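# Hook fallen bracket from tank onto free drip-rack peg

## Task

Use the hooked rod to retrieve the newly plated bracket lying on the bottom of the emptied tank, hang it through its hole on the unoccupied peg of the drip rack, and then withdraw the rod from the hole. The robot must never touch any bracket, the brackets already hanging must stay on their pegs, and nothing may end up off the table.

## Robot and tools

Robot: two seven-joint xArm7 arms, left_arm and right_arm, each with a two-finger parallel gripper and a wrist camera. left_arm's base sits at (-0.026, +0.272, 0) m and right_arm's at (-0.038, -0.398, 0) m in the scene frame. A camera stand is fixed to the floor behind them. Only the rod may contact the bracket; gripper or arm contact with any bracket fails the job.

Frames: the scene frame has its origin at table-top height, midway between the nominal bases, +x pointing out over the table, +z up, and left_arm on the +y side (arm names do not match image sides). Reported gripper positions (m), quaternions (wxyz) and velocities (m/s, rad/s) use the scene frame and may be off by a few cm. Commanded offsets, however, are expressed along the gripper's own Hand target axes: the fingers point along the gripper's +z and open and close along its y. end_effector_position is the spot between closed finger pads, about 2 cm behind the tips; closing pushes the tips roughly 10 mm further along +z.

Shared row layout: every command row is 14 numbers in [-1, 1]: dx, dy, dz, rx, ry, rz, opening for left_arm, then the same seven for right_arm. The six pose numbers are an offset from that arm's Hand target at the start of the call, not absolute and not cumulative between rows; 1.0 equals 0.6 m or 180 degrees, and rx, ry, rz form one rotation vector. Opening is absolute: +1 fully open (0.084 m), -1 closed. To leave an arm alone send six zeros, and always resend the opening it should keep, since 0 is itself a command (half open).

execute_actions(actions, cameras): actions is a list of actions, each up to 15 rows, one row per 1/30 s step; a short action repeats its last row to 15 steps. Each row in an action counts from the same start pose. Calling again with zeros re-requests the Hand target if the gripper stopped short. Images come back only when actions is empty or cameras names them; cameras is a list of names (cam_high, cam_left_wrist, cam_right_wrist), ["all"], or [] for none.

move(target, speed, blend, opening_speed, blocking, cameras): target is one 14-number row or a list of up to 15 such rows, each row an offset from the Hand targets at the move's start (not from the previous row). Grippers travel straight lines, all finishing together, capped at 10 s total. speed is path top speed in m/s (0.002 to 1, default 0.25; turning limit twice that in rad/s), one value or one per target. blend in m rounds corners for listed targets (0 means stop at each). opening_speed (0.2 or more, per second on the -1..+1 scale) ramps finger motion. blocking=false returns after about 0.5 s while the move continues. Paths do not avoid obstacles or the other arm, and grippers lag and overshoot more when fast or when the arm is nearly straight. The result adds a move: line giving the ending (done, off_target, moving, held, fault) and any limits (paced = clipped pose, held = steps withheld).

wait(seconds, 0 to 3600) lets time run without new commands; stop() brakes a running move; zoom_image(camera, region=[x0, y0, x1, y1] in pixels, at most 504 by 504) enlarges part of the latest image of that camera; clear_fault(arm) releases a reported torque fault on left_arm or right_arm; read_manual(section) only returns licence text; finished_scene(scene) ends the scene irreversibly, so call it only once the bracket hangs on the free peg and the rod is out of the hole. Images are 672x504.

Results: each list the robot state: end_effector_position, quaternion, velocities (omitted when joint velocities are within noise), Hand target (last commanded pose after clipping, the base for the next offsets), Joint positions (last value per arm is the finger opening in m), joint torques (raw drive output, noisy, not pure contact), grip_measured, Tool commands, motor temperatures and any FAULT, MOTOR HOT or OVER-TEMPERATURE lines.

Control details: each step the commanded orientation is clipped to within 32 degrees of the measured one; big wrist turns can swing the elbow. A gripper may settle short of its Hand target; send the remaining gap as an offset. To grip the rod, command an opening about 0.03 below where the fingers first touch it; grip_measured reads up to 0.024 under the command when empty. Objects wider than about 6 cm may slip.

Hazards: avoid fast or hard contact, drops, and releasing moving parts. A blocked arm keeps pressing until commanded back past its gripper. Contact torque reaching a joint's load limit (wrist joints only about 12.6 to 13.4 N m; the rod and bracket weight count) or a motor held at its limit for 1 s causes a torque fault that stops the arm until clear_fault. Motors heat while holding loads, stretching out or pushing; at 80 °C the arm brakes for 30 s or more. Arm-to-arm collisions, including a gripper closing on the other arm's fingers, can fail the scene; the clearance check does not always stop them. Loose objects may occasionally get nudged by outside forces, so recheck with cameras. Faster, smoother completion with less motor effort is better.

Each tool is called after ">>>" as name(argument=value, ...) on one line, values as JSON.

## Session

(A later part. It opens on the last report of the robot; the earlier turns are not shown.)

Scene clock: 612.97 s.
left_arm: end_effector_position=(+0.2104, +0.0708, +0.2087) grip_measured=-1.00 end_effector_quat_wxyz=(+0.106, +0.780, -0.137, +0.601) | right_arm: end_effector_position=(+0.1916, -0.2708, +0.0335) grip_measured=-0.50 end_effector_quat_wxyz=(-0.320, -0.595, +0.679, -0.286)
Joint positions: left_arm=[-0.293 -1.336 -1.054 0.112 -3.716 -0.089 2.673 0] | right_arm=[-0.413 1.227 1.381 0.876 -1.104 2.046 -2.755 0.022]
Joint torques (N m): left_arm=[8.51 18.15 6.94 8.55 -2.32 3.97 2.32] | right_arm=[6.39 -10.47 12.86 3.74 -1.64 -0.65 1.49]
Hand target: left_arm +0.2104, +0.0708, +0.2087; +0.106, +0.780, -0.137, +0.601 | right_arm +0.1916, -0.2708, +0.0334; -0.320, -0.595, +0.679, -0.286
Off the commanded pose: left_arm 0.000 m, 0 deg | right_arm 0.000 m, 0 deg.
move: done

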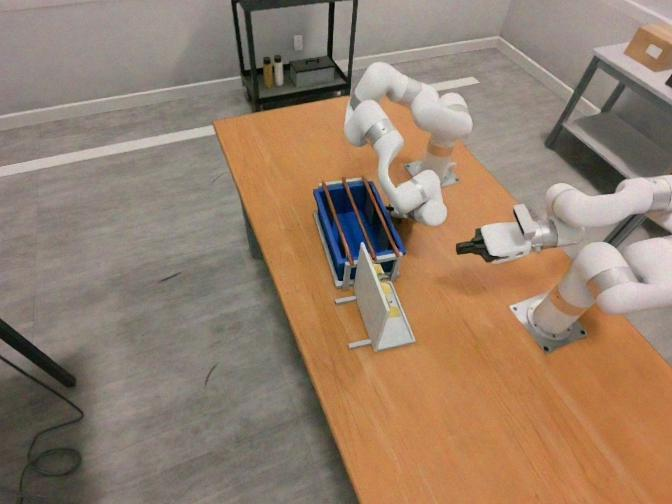

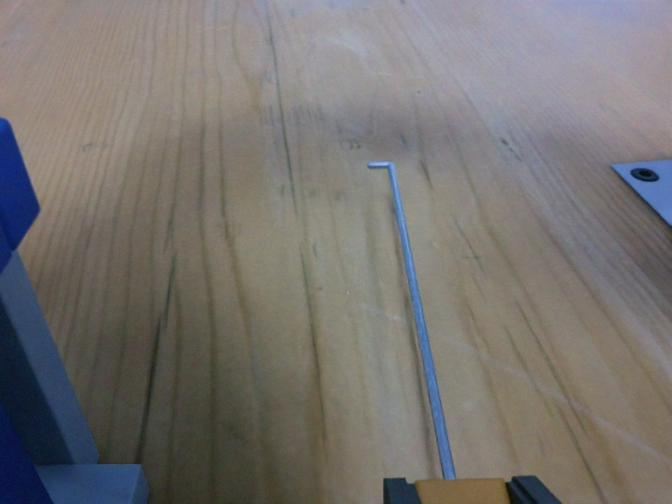

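>>> move(target=[0,0,0,0,0,0,-1,-0.0034,0,0.0027,0,0,0,-1], speed=0.02)

>>> move(target=[0,0,0,0,0,0,-1,0,0,0,0,0,0,0], opening_speed=0.8)

>>> move(target=[0,0,0,0,0,0,-1,0.06,0,-0.13,0,0,0,0], speed=0.1, cameras=["all"])

>>> zoom_image(camera="cam_left_wrist", region=[280, 230, 420, 410])

Scene clock: 617.03 s.
left_arm: end_effector_position=(+0.2104, +0.0708, +0.2087) grip_measured=-1.00 end_effector_quat_wxyz=(+0.106, +0.780, -0.137, +0.601) | right_arm: end_effector_position=(+0.1916, -0.2708, +0.0309) grip_measured=-0.50 end_effector_quat_wxyz=(-0.320, -0.595, +0.679, -0.286)
Joint positions: left_arm=[-0.293 -1.336 -1.054 0.112 -3.716 -0.089 2.673 0] | right_arm=[-0.411 1.23 1.375 0.877 -1.109 2.042 -2.754 0.022]
Joint torques (N m): left_arm=[8.78 17.42 6.94 8.62 -2 3.91 2.21] | right_arm=[6.16 -10.57 13.04 3.67 -1.56 -0.69 1.49]
Hand target: left_arm +0.2104, +0.0708, +0.2087; +0.106, +0.780, -0.137, +0.601 | right_arm +0.1916, -0.2708, +0.0308; -0.320, -0.595, +0.679, -0.286
Off the commanded pose: left_arm 0.000 m, 0 deg | right_arm 0.000 m, 0 deg.
move: done

Scene clock: 618.53 s.
left_arm: end_effector_position=(+0.2104, +0.0708, +0.2087) grip_measured=-1.00 end_effector_quat_wxyz=(+0.106, +0.780, -0.137, +0.601) | right_arm: end_effector_position=(+0.1916, -0.2708, +0.0308) grip_measured=-0.01 end_effector_quat_wxyz=(-0.320, -0.595, +0.679, -0.286)
Joint positions: left_arm=[-0.293 -1.336 -1.054 0.112 -3.716 -0.089 2.673 0] | right_arm=[-0.411 1.23 1.375 0.877 -1.109 2.042 -2.754 0.044]
Joint torques (N m): left_arm=[8.13 18.07 6.88 8.51 -2.28 3.92 2.11] | right_arm=[4 -12.18 13.91 2.96 -1.19 0.39 0.99]
Hand target: left_arm +0.2104, +0.0708, +0.2087; +0.106, +0.780, -0.137, +0.601 | right_arm +0.1916, -0.2708, +0.0308; -0.320, -0.595, +0.679, -0.286
Off the commanded pose: left_arm 0.000 m, 0 deg | right_arm 0.000 m, 0 deg.
move: done

Scene clock: 619.80 s.
left_arm: end_effector_position=(+0.2104, +0.0708, +0.2087) grip_measured=-1.00 end_effector_quat_wxyz=(+0.106, +0.780, -0.137, +0.601) | right_arm: end_effector_position=(+0.1959, -0.2333, +0.1080) grip_measured=-0.01 end_effector_quat_wxyz=(-0.320, -0.595, +0.679, -0.286)
Joint positions: left_arm=[-0.293 -1.336 -1.054 0.112 -3.716 -0.089 2.673 0] | right_arm=[-0.337 1.148 1.522 1.005 -0.941 2.154 -2.77 0.044]
Joint torques (N m): left_arm=[8.43 18.04 7.07 8.32 -1.98 3.76 2.1] | right_arm=[6.36 -21.03 18.86 5.54 4.56 1.65 -1.74]
Hand target: left_arm +0.2104, +0.0708, +0.2087; +0.106, +0.780, -0.137, +0.601 | right_arm +0.1959, -0.2333, +0.1080; -0.320, -0.595, +0.679, -0.286
Off the commanded pose: left_arm 0.000 m, 0 deg | right_arm 0.000 m, 0 deg.
move: done

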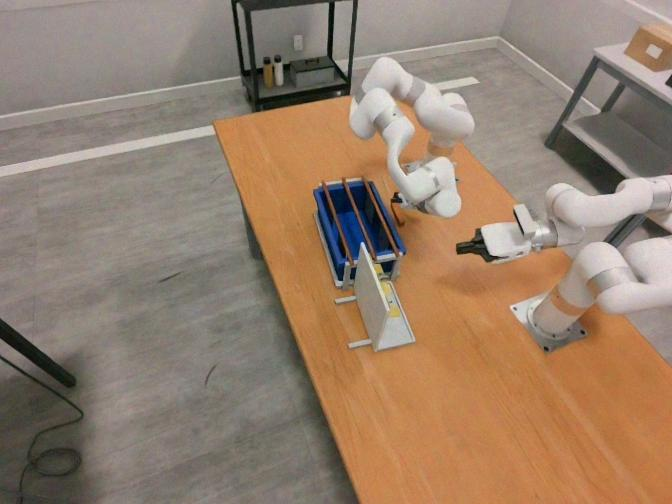

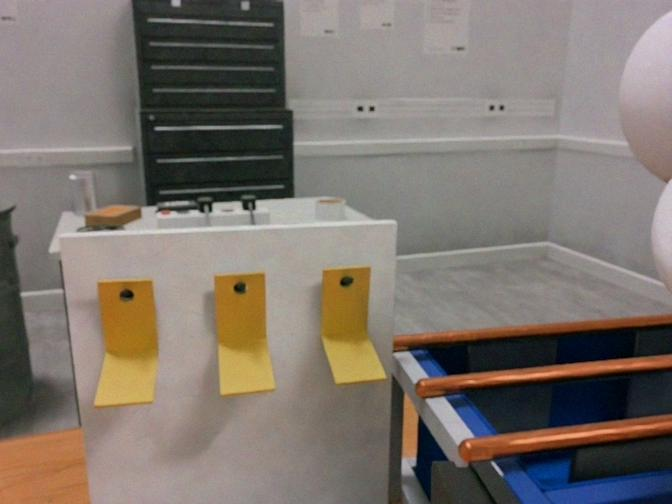

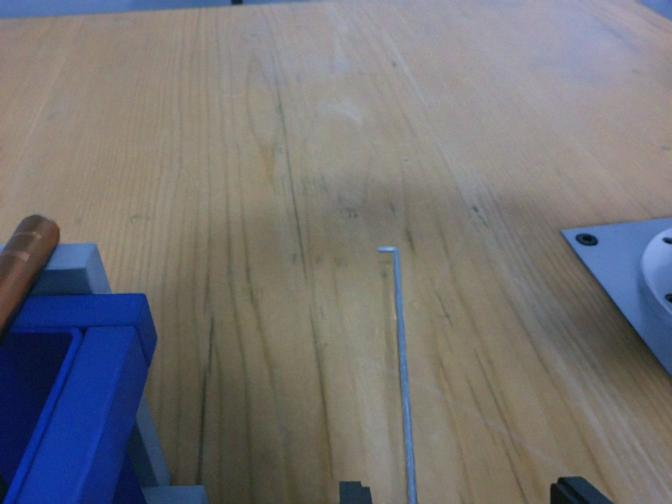

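Scaled by 2.800 from the camera's image (finer frame: 960x720).

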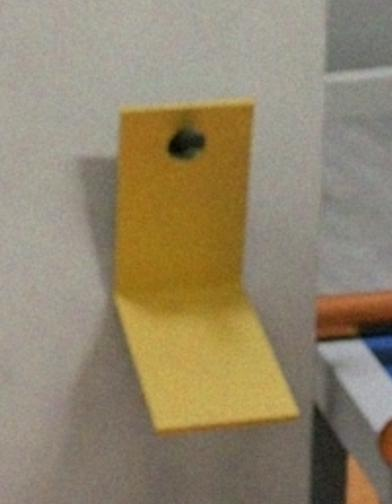

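>>> finished_scene(scene=2)

The scene is finished: the task was done.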